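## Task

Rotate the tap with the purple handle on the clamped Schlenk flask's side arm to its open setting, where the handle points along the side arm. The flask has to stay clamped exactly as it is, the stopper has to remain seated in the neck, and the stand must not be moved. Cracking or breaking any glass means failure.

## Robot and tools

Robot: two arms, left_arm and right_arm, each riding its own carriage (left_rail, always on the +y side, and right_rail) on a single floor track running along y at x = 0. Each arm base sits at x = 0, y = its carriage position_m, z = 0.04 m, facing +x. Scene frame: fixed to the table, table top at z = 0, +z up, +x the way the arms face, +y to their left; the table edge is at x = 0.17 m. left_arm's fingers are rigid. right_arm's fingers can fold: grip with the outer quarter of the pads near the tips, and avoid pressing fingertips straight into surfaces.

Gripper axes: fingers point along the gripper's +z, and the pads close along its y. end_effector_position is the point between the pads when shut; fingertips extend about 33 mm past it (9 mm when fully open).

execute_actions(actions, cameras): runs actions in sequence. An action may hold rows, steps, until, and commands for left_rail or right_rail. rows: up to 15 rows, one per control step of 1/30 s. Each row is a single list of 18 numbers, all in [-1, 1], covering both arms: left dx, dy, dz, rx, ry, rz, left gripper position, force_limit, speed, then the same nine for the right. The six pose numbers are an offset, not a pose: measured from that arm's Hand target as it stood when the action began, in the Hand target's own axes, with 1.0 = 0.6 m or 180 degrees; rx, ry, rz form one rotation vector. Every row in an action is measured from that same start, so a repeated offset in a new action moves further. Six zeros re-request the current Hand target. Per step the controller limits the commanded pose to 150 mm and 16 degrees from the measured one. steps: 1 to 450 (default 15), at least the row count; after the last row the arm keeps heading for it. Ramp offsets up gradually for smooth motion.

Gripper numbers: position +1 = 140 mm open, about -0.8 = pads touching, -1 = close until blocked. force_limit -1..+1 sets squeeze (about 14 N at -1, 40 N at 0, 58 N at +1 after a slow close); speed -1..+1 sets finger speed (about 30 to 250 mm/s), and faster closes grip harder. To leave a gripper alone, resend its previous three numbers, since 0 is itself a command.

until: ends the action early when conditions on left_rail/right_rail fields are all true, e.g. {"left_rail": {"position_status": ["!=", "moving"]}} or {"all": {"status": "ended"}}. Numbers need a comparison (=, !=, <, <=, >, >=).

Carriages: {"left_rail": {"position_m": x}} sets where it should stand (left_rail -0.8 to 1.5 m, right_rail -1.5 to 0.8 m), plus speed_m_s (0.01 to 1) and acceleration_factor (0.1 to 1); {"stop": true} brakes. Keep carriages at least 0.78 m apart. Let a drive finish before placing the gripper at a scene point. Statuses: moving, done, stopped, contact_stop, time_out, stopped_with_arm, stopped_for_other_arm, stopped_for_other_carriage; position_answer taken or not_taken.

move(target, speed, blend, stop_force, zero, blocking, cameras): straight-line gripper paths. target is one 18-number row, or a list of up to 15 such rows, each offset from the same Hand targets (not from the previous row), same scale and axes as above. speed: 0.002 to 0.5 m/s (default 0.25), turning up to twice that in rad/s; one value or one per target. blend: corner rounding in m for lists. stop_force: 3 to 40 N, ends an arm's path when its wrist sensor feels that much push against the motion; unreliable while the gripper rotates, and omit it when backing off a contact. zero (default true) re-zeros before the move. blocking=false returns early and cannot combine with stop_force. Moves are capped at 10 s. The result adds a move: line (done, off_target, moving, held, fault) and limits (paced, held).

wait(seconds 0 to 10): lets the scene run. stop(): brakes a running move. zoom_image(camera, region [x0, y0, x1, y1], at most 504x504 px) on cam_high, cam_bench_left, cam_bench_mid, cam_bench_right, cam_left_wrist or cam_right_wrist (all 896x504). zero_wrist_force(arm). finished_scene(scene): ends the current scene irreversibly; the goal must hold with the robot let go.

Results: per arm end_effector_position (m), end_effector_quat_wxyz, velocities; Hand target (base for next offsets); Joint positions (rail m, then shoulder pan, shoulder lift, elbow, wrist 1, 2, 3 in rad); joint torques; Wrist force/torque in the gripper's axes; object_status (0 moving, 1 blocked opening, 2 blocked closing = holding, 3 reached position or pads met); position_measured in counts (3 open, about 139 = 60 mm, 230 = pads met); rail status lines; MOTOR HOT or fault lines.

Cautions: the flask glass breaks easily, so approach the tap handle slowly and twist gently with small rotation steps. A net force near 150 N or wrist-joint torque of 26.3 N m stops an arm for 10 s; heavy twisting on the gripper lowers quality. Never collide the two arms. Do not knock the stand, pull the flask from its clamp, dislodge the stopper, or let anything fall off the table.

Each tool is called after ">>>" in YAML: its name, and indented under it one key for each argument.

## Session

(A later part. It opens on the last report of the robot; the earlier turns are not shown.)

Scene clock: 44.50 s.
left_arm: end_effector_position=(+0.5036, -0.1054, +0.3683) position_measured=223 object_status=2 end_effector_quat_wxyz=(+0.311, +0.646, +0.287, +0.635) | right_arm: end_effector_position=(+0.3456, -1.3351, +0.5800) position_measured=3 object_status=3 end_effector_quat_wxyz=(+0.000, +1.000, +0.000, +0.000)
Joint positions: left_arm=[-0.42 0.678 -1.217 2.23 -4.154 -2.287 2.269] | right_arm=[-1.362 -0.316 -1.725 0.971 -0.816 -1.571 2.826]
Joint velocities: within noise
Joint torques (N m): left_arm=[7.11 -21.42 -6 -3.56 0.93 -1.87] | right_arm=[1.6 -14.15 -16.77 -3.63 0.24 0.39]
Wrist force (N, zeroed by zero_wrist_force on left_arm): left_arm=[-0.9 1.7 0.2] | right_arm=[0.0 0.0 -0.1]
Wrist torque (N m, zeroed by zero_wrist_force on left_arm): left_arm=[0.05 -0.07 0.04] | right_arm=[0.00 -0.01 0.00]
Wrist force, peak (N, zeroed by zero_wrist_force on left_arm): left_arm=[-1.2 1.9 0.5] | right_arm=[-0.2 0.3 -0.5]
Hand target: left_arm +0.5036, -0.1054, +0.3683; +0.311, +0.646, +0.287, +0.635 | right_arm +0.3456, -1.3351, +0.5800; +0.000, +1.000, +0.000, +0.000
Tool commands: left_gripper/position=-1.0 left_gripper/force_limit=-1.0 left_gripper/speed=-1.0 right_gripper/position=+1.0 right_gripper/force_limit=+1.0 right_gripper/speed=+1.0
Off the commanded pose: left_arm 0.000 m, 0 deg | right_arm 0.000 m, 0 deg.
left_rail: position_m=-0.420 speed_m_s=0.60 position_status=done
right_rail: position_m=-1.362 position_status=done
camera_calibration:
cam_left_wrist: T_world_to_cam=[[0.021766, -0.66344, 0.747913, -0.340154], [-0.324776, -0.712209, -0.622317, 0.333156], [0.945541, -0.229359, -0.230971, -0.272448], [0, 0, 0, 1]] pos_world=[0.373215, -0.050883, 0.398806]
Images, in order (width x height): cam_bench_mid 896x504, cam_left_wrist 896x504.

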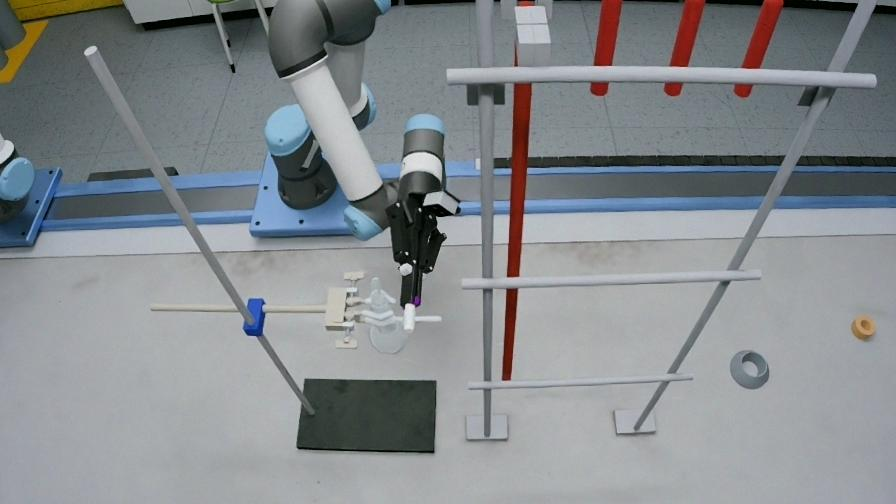

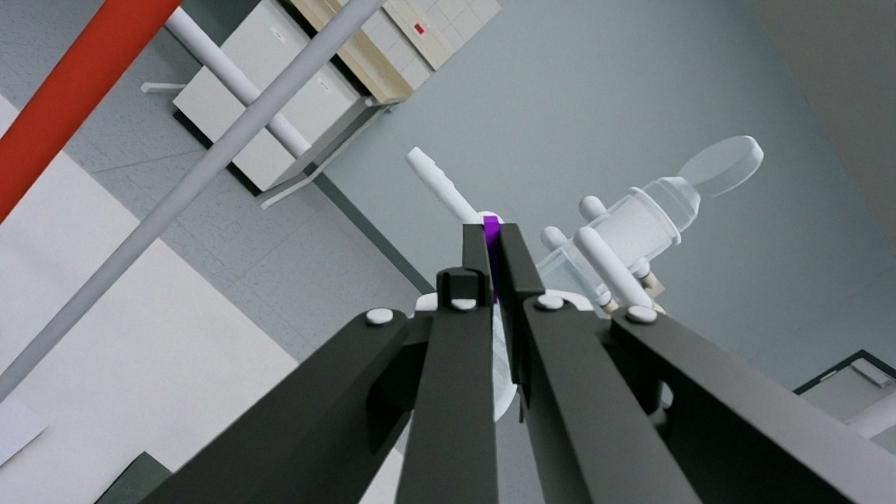

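>>> move:
  target: [0, 0, 0, 0, 0, -0.0833, -1, -1, -1, 0, 0, 0, 0, 0, 0, 1, 1, 1]
  speed: 0.1
  cameras: ["cam_left_wrist"]

Scene clock: 47.40 s.
left_arm: end_effector_position=(+0.5036, -0.1054, +0.3683) position_measured=223 object_status=2 end_effector_quat_wxyz=(+0.391, +0.604, +0.368, +0.589) | right_arm: end_effector_position=(+0.3456, -1.3351, +0.5800) position_measured=3 object_status=3 end_effector_quat_wxyz=(+0.000, +1.000, +0.000, +0.000)
Joint positions: left_arm=[-0.42 0.678 -1.217 2.23 -4.154 -2.287 2.007] | right_arm=[-1.362 -0.316 -1.725 0.971 -0.816 -1.571 2.826]
Joint velocities: within noise
Joint torques (N m): left_arm=[10.13 -20.48 -14.92 -4.04 0.67 -1.6] | right_arm=[1.99 -15 -16.49 -3.62 0.09 0.3]
Wrist force (N, zeroed by zero_wrist_force on left_arm): left_arm=[-2.3 1.6 0.3] | right_arm=[0.2 0.1 -0.5]
Wrist torque (N m, zeroed by zero_wrist_force on left_arm): left_arm=[0.01 0.07 -0.13] | right_arm=[0.01 -0.05 0.00]
Wrist force, peak (N, zeroed by zero_wrist_force on left_arm): left_arm=[-2.1 2.1 0.4] | right_arm=[-0.1 -0.3 -0.7]
Hand target: left_arm +0.5036, -0.1054, +0.3683; +0.391, +0.604, +0.368, +0.589 | right_arm +0.3456, -1.3351, +0.5800; +0.000, +1.000, +0.000, +0.000
Off the commanded pose: left_arm 0.000 m, 0 deg | right_arm 0.000 m, 0 deg.
left_rail: position_m=-0.420 speed_m_s=0.60 position_status=done
right_rail: position_m=-1.362 position_status=done
move: done
camera_calibration:
cam_left_wrist: T_world_to_cam=[[0.0300869, -0.447728, 0.893664, -0.375269], [-0.329959, -0.848398, -0.413941, 0.244659], [0.943516, -0.282418, -0.173258, -0.298253], [0, 0, 0, 1]] pos_world=[0.373425, -0.0446824, 0.384964]
Images, in order (width x height): cam_left_wrist 896x504.

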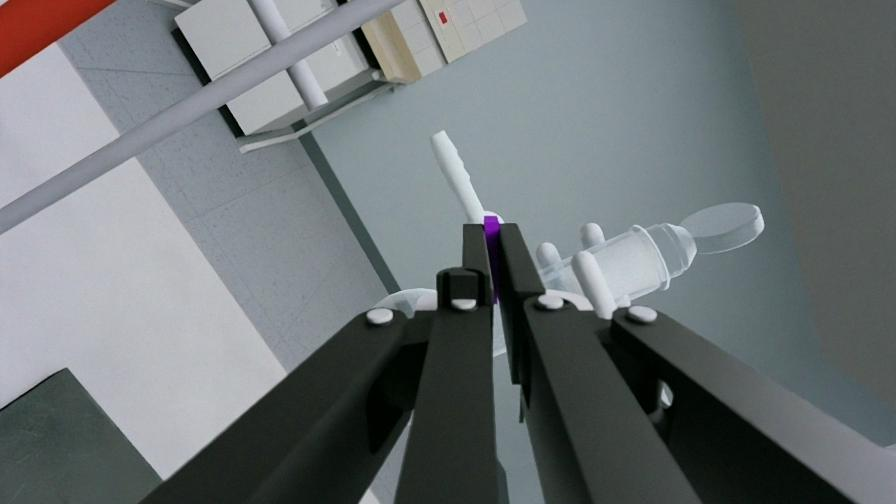

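>>> move:
  target: [0, 0, 0, 0, 0, -0.0833, -1, -1, -1, 0, 0, 0, 0, 0, 0, 1, 1, 1]
  speed: 0.1
  cameras: ["cam_left_wrist"]

Scene clock: 49.77 s.
left_arm: end_effector_position=(+0.5036, -0.1054, +0.3683) position_measured=223 object_status=2 end_effector_quat_wxyz=(+0.465, +0.550, +0.444, +0.533) | right_arm: end_effector_position=(+0.3456, -1.3351, +0.5800) position_measured=3 object_status=3 end_effector_quat_wxyz=(+0.000, +1.000, +0.000, +0.000)
Joint positions: left_arm=[-0.42 0.678 -1.217 2.23 -4.154 -2.287 1.746] | right_arm=[-1.362 -0.316 -1.725 0.971 -0.816 -1.571 2.826]
Joint velocities: within noise
Joint torques (N m): left_arm=[8.57 -20.91 -9.1 -3.82 -0.05 -1.6] | right_arm=[1.78 -13.93 -15.7 -3.68 0.17 0.17]
Wrist force (N, zeroed by zero_wrist_force on left_arm): left_arm=[-3.5 1.6 -0.1] | right_arm=[0.2 0.3 -0.3]
Wrist torque (N m, zeroed by zero_wrist_force on left_arm): left_arm=[0.02 0.10 -0.28] | right_arm=[0.07 -0.04 0.00]
Wrist force, peak (N, zeroed by zero_wrist_force on left_arm): left_arm=[-3.5 2.0 0.0] | right_arm=[0.1 -0.2 -0.7]
Hand target: left_arm +0.5036, -0.1054, +0.3683; +0.465, +0.550, +0.444, +0.533 | right_arm +0.3456, -1.3351, +0.5800; +0.000, +1.000, +0.000, +0.000
Off the commanded pose: left_arm 0.000 m, 0 deg | right_arm 0.000 m, 0 deg.
left_rail: position_m=-0.420 speed_m_s=0.60 position_status=done
right_rail: position_m=-1.362 position_status=done
move: done
camera_calibration:
cam_left_wrist: T_world_to_cam=[[0.0394841, -0.201539, 0.978684, -0.385373], [-0.3329, -0.926146, -0.177289, 0.150809], [0.942135, -0.318804, -0.10366, -0.327028], [0, 0, 0, 1]] pos_world=[0.373525, -0.0422544, 0.369996]
Images, in order (width x height): cam_left_wrist 896x504.

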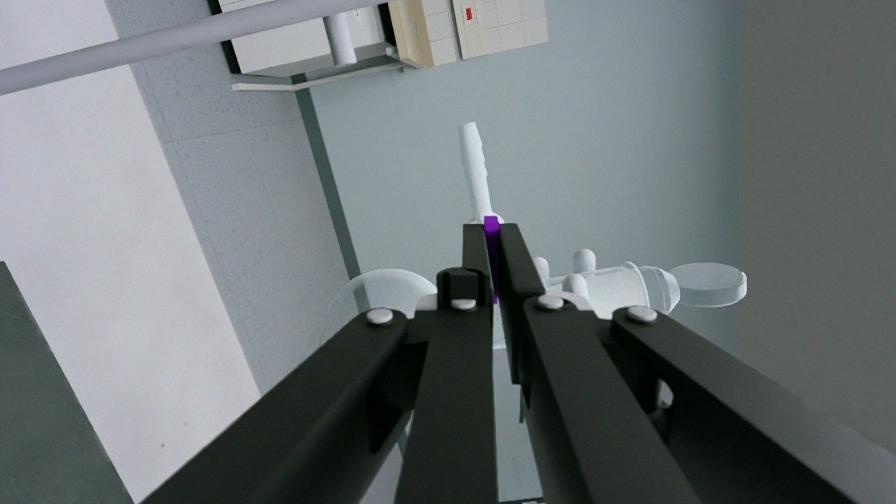

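>>> move:
  target: [0, 0, 0, 0, 0, -0.05, -1, -1, -1, 0, 0, 0, 0, 0, 0, 1, 1, 1]
  speed: 0.08
  cameras: ["cam_left_wrist"]

>>> zoom_image:
  camera: "cam_left_wrist"
  region: [390, 100, 590, 310]

Scene clock: 51.63 s.
left_arm: end_effector_position=(+0.5036, -0.1054, +0.3683) position_measured=223 object_status=2 end_effector_quat_wxyz=(+0.505, +0.514, +0.486, +0.495) | right_arm: end_effector_position=(+0.3456, -1.3351, +0.5800) position_measured=3 object_status=3 end_effector_quat_wxyz=(+0.000, +1.000, +0.000, +0.000)
Joint positions: left_arm=[-0.42 0.678 -1.217 2.23 -4.154 -2.287 1.589] | right_arm=[-1.362 -0.316 -1.725 0.971 -0.816 -1.571 2.826]
Joint velocities: within noise
Joint torques (N m): left_arm=[6.8 -20.85 -9.56 -3.86 -0.32 -1.75] | right_arm=[2.25 -15.24 -15.92 -3.55 0.16 0.38]
Wrist force (N, zeroed by zero_wrist_force on left_arm): left_arm=[-4.4 1.7 0.0] | right_arm=[0.0 -0.2 -0.4]
Wrist torque (N m, zeroed by zero_wrist_force on left_arm): left_arm=[0.01 0.21 -0.34] | right_arm=[-0.04 0.00 0.01]
Wrist force, peak (N, zeroed by zero_wrist_force on left_arm): left_arm=[-4.4 2.1 -0.2] | right_arm=[-0.2 -0.4 -0.5]
Hand target: left_arm +0.5036, -0.1054, +0.3683; +0.505, +0.514, +0.486, +0.495 | right_arm +0.3456, -1.3351, +0.5800; +0.000, +1.000, +0.000, +0.000
Off the commanded pose: left_arm 0.000 m, 0 deg | right_arm 0.000 m, 0 deg.
left_rail: position_m=-0.420 speed_m_s=0.60 position_status=done
right_rail: position_m=-1.362 position_status=done
move: done
camera_calibration:
cam_left_wrist: T_world_to_cam=[[0.0454103, -0.046143, 0.997902, -0.379076], [-0.333505, -0.94232, -0.0283964, 0.0945704], [0.941654, -0.331516, -0.05818, -0.34487], [0, 0, 0, 1]] pos_world=[0.373502, -0.0427061, 0.360901]
Images, in order (width x height): cam_left_wrist 896x504.

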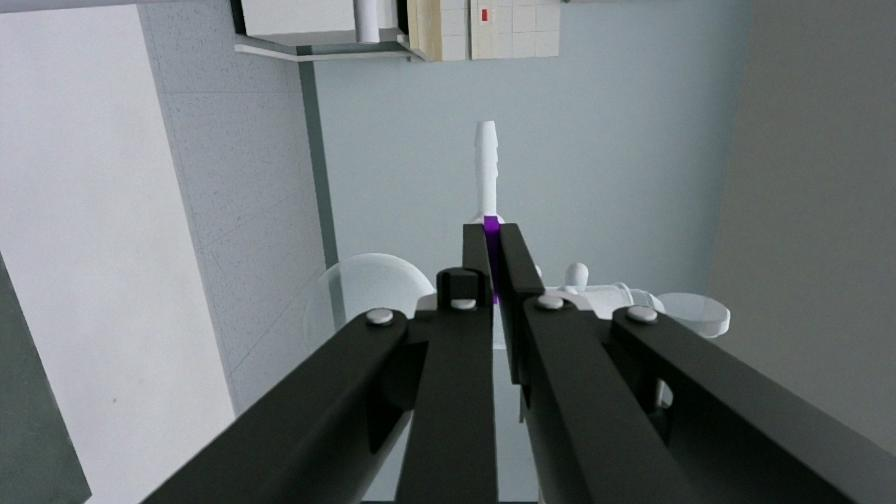

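Scaled by 2.400.

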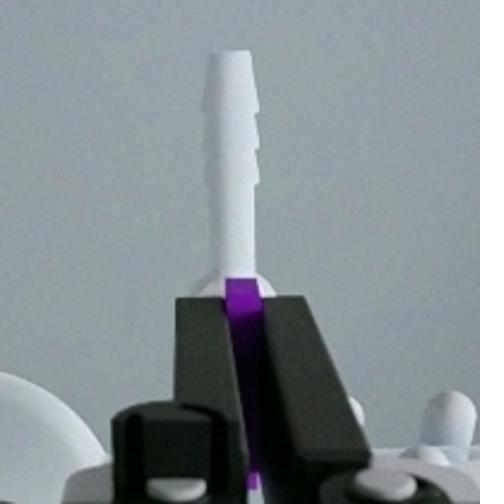

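>>> zoom_image:
  camera: "cam_left_wrist"
  region: [445, 112, 535, 232]

Scaled by 4.200.

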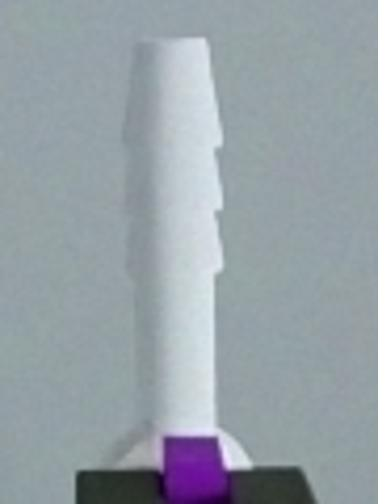

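>>> move:
  target: [0, 0, 0, 0, 0, -0.0058, -1, -1, -1, 0, 0, 0, 0, 0, 0, 1, 1, 1]
  speed: 0.08
  cameras: ["cam_left_wrist"]

>>> zoom_image:
  camera: "cam_left_wrist"
  region: [445, 112, 535, 232]

Scene clock: 55.37 s.
left_arm: end_effector_position=(+0.5036, -0.1054, +0.3683) position_measured=223 object_status=2 end_effector_quat_wxyz=(+0.510, +0.509, +0.490, +0.490) | right_arm: end_effector_position=(+0.3456, -1.3351, +0.5800) position_measured=3 object_status=3 end_effector_quat_wxyz=(+0.000, +1.000, +0.000, +0.000)
Joint positions: left_arm=[-0.42 0.678 -1.217 2.23 -4.154 -2.287 1.57] | right_arm=[-1.362 -0.316 -1.725 0.971 -0.816 -1.571 2.826]
Joint velocities: within noise
Joint torques (N m): left_arm=[2.98 -23.02 -22.12 -1.11 -0.09 -1.62] | right_arm=[2.42 -14.25 -16.48 -3.64 0.06 0.27]
Wrist force (N, zeroed by zero_wrist_force on left_arm): left_arm=[-4.4 1.7 -0.3] | right_arm=[0.1 0.4 -0.2]
Wrist torque (N m, zeroed by zero_wrist_force on left_arm): left_arm=[0.00 0.18 -0.36] | right_arm=[0.08 -0.04 0.01]
Wrist force, peak (N, zeroed by zero_wrist_force on left_arm): left_arm=[-4.6 2.1 -0.3] | right_arm=[0.3 0.2 -0.6]
Hand target: left_arm +0.5036, -0.1054, +0.3683; +0.510, +0.509, +0.491, +0.490 | right_arm +0.3456, -1.3351, +0.5800; +0.000, +1.000, +0.000, +0.000
Off the commanded pose: left_arm 0.000 m, 0 deg | right_arm 0.000 m, 0 deg.
left_rail: position_m=-0.420 speed_m_s=0.60 position_status=done
right_rail: position_m=-1.362 position_status=done
move: done
camera_calibration:
cam_left_wrist: T_world_to_cam=[[0.0461421, -0.0279464, 0.998544, -0.377718], [-0.333519, -0.94268, -0.0109712, 0.0881382], [0.941614, -0.332527, -0.0528179, -0.346944], [0, 0, 0, 1]] pos_world=[0.373512, -0.042838, 0.35981]
Images, in order (width x height): cam_left_wrist 896x504.

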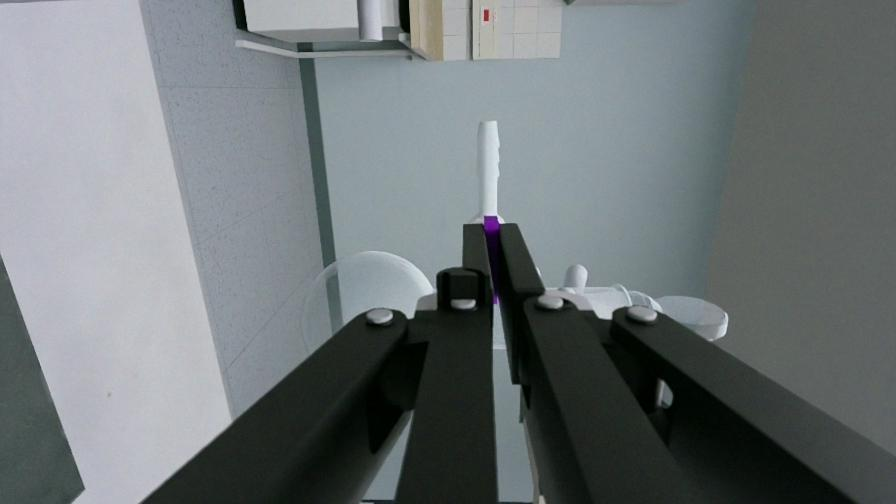

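Scaled by 4.200.

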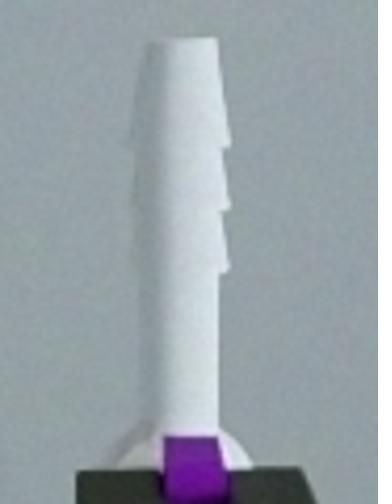

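>>> execute_actions:
  actions:
    - {"rows": [[0,0,0,0,0,0,-0.66,-1,-1,0,0,0,0,0,0,1,1,1]], "steps": 15}
    - {"rows": [[0,0,0,0,0,0,-0.5,-1,-1,0,0,0,0,0,0,1,1,1]], "steps": 25}
  cameras: ["cam_left_wrist"]

>>> zoom_image:
  camera: "cam_left_wrist"
  region: [400, 110, 580, 310]

Scene clock: 58.63 s.
left_arm: end_effector_position=(+0.5036, -0.1054, +0.3682) position_measured=192 object_status=3 end_effector_quat_wxyz=(+0.510, +0.509, +0.491, +0.490) | right_arm: end_effector_position=(+0.3456, -1.3351, +0.5800) position_measured=3 object_status=3 end_effector_quat_wxyz=(+0.000, +1.000, +0.000, +0.000)
Joint positions: left_arm=[-0.42 0.678 -1.217 2.23 -4.154 -2.287 1.57] | right_arm=[-1.362 -0.316 -1.725 0.971 -0.816 -1.571 2.826]
Joint velocities: within noise
Joint torques (N m): left_arm=[-1.23 -25.25 -21.62 -3.72 0.12 -1.14] | right_arm=[1.96 -14.85 -17.11 -3.74 0.1 0.39]
Wrist force (N, zeroed by zero_wrist_force on left_arm): left_arm=[-2.4 1.4 -0.7] | right_arm=[0.0 -0.4 -0.6]
Wrist torque (N m, zeroed by zero_wrist_force on left_arm): left_arm=[0.08 0.20 -0.47] | right_arm=[-0.09 -0.02 0.00]
Wrist force, peak (N, zeroed by zero_wrist_force on left_arm): left_arm=[-4.5 2.4 -0.2] | right_arm=[0.0 0.0 -0.8]
Hand target: left_arm +0.5036, -0.1054, +0.3683; +0.510, +0.509, +0.491, +0.490 | right_arm +0.3456, -1.3351, +0.5800; +0.000, +1.000, +0.000, +0.000
Off the commanded pose: left_arm 0.000 m, 0 deg | right_arm 0.000 m, 0 deg.
left_rail: position_m=-0.420 speed_m_s=0.60 position_status=done
right_rail: position_m=-1.362 position_status=done
camera_calibration:
cam_left_wrist: T_world_to_cam=[[0.0461584, -0.0276661, 0.998551, -0.377692], [-0.333519, -0.942683, -0.0107011, 0.08804], [0.941613, -0.332541, -0.0527399, -0.346975], [0, 0, 0, 1]] pos_world=[0.373513, -0.0428391, 0.359787]
Images, in order (width x height): cam_left_wrist 896x504.

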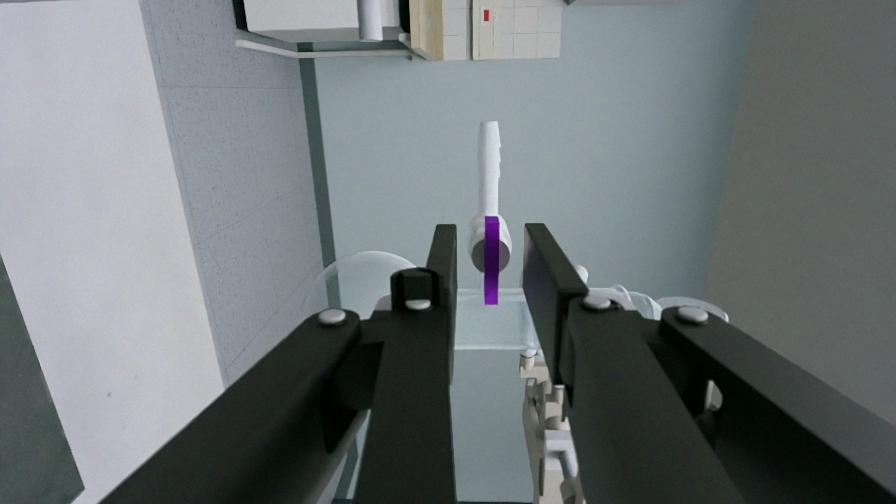

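Scaled by 2.520.

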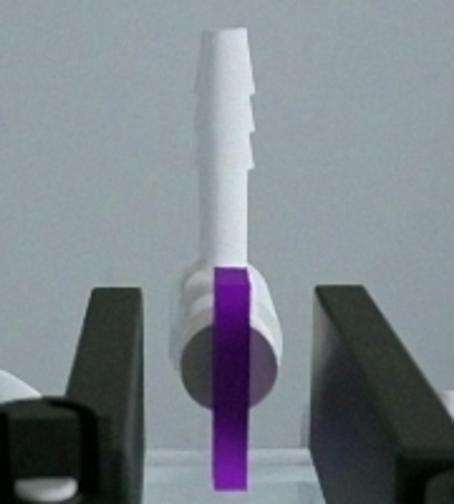

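>>> move:
  target: [0, 0, -0.2, 0, 0, 0, -0.5, -1, -1, 0, 0, 0, 0, 0, 0, 1, 1, 1]
  speed: 0.12
  cameras: ["cam_left_wrist", "cam_bench_mid"]

>>> zoom_image:
  camera: "cam_left_wrist"
  region: [380, 100, 780, 340]

>>> zoom_image:
  camera: "cam_bench_mid"
  region: [310, 240, 490, 370]

Scene clock: 60.93 s.
left_arm: end_effector_position=(+0.3838, -0.1008, +0.3683) position_measured=192 object_status=3 end_effector_quat_wxyz=(+0.510, +0.509, +0.491, +0.490) | right_arm: end_effector_position=(+0.3456, -1.3351, +0.5800) position_measured=3 object_status=3 end_effector_quat_wxyz=(+0.000, +1.000, +0.000, +0.000)
Joint positions: left_arm=[-0.42 0.95 -1.286 2.344 -4.2 -2.559 1.57] | right_arm=[-1.362 -0.316 -1.725 0.971 -0.816 -1.571 2.826]
Joint velocities: within noise
Joint torques (N m): left_arm=[12.64 -35.05 -3.79 -3.67 -1.64 0.07] | right_arm=[2.29 -15.04 -16.96 -3.64 -0.02 0.22]
Wrist force (N, zeroed by zero_wrist_force on left_arm): left_arm=[-2.6 1.0 -0.8] | right_arm=[0.4 -0.2 -0.2]
Wrist torque (N m, zeroed by zero_wrist_force on left_arm): left_arm=[-0.01 0.25 -0.47] | right_arm=[-0.04 -0.09 0.00]
Wrist force, peak (N, zeroed by zero_wrist_force on left_arm): left_arm=[-2.7 1.1 -1.6] | right_arm=[0.3 -0.2 -0.7]
Hand target: left_arm +0.3837, -0.1008, +0.3683; +0.510, +0.509, +0.491, +0.490 | right_arm +0.3456, -1.3351, +0.5800; +0.000, +1.000, +0.000, +0.000
Off the commanded pose: left_arm 0.000 m, 0 deg | right_arm 0.000 m, 0 deg.
left_rail: position_m=-0.420 speed_m_s=0.60 position_status=done
right_rail: position_m=-1.362 position_status=done
move: done
camera_calibration:
cam_left_wrist: T_world_to_cam=[[0.0461505, -0.0276995, 0.99855, -0.372049], [-0.333505, -0.942687, -0.0107361, 0.0523968], [0.941618, -0.332526, -0.0527434, -0.232612], [0, 0, 0, 1]] pos_world=[0.253676, -0.0382612, 0.359804]
Images, in order (width x height): cam_bench_mid 896x504, cam_left_wrist 896x504.

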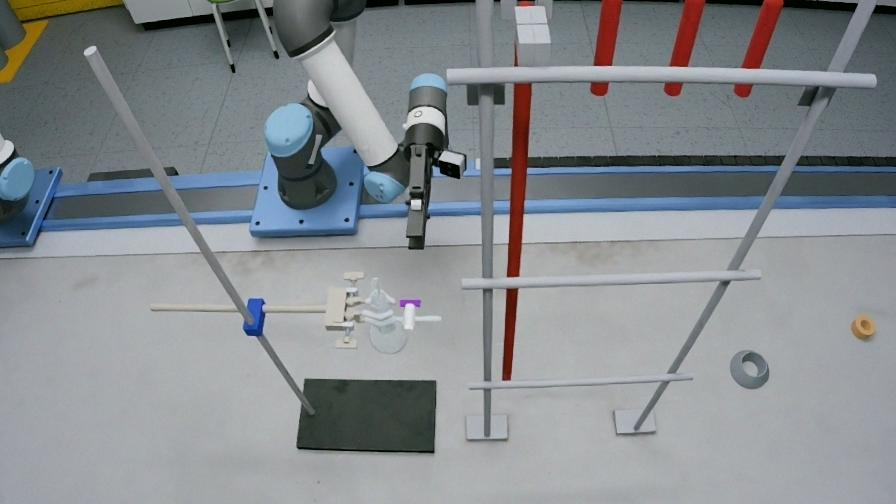

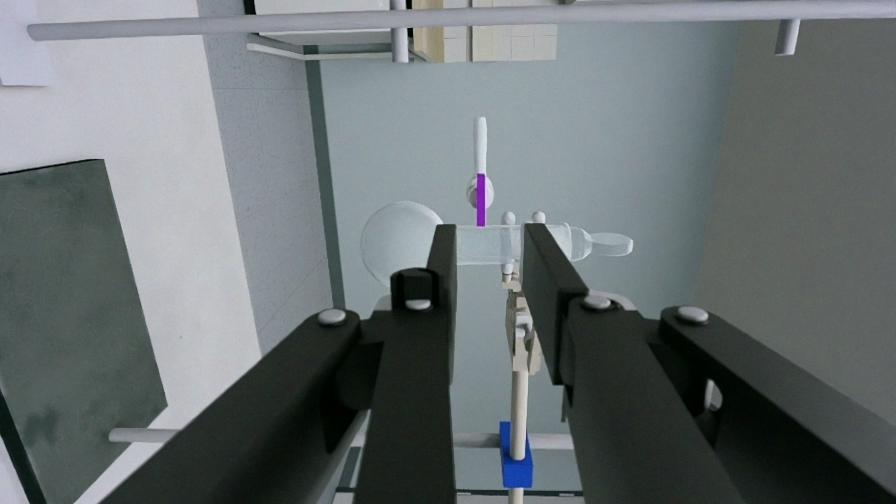

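Scaled by 1.260.

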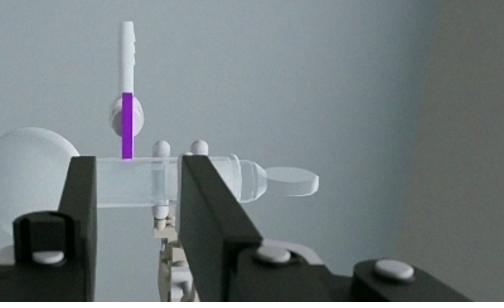

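Scaled by 2.800.

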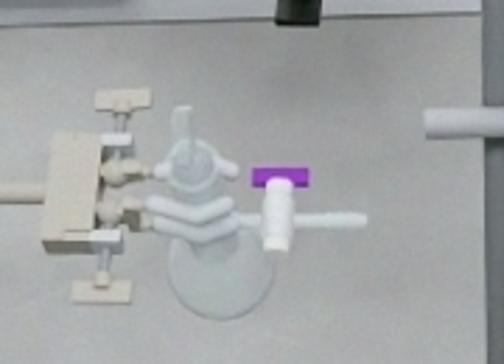

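>>> zoom_image:
  camera: "cam_left_wrist"
  region: [430, 105, 540, 240]

Scaled by 3.733.

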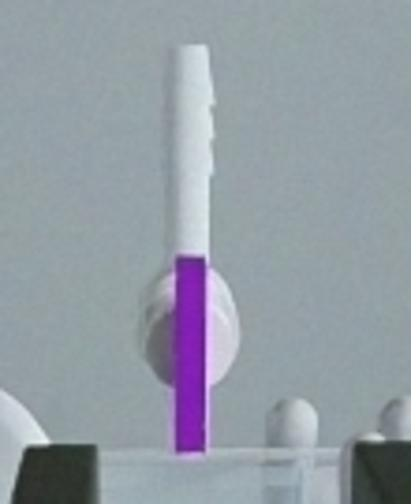

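>>> finished_scene:
  scene: 2

The scene is finished: the task was done.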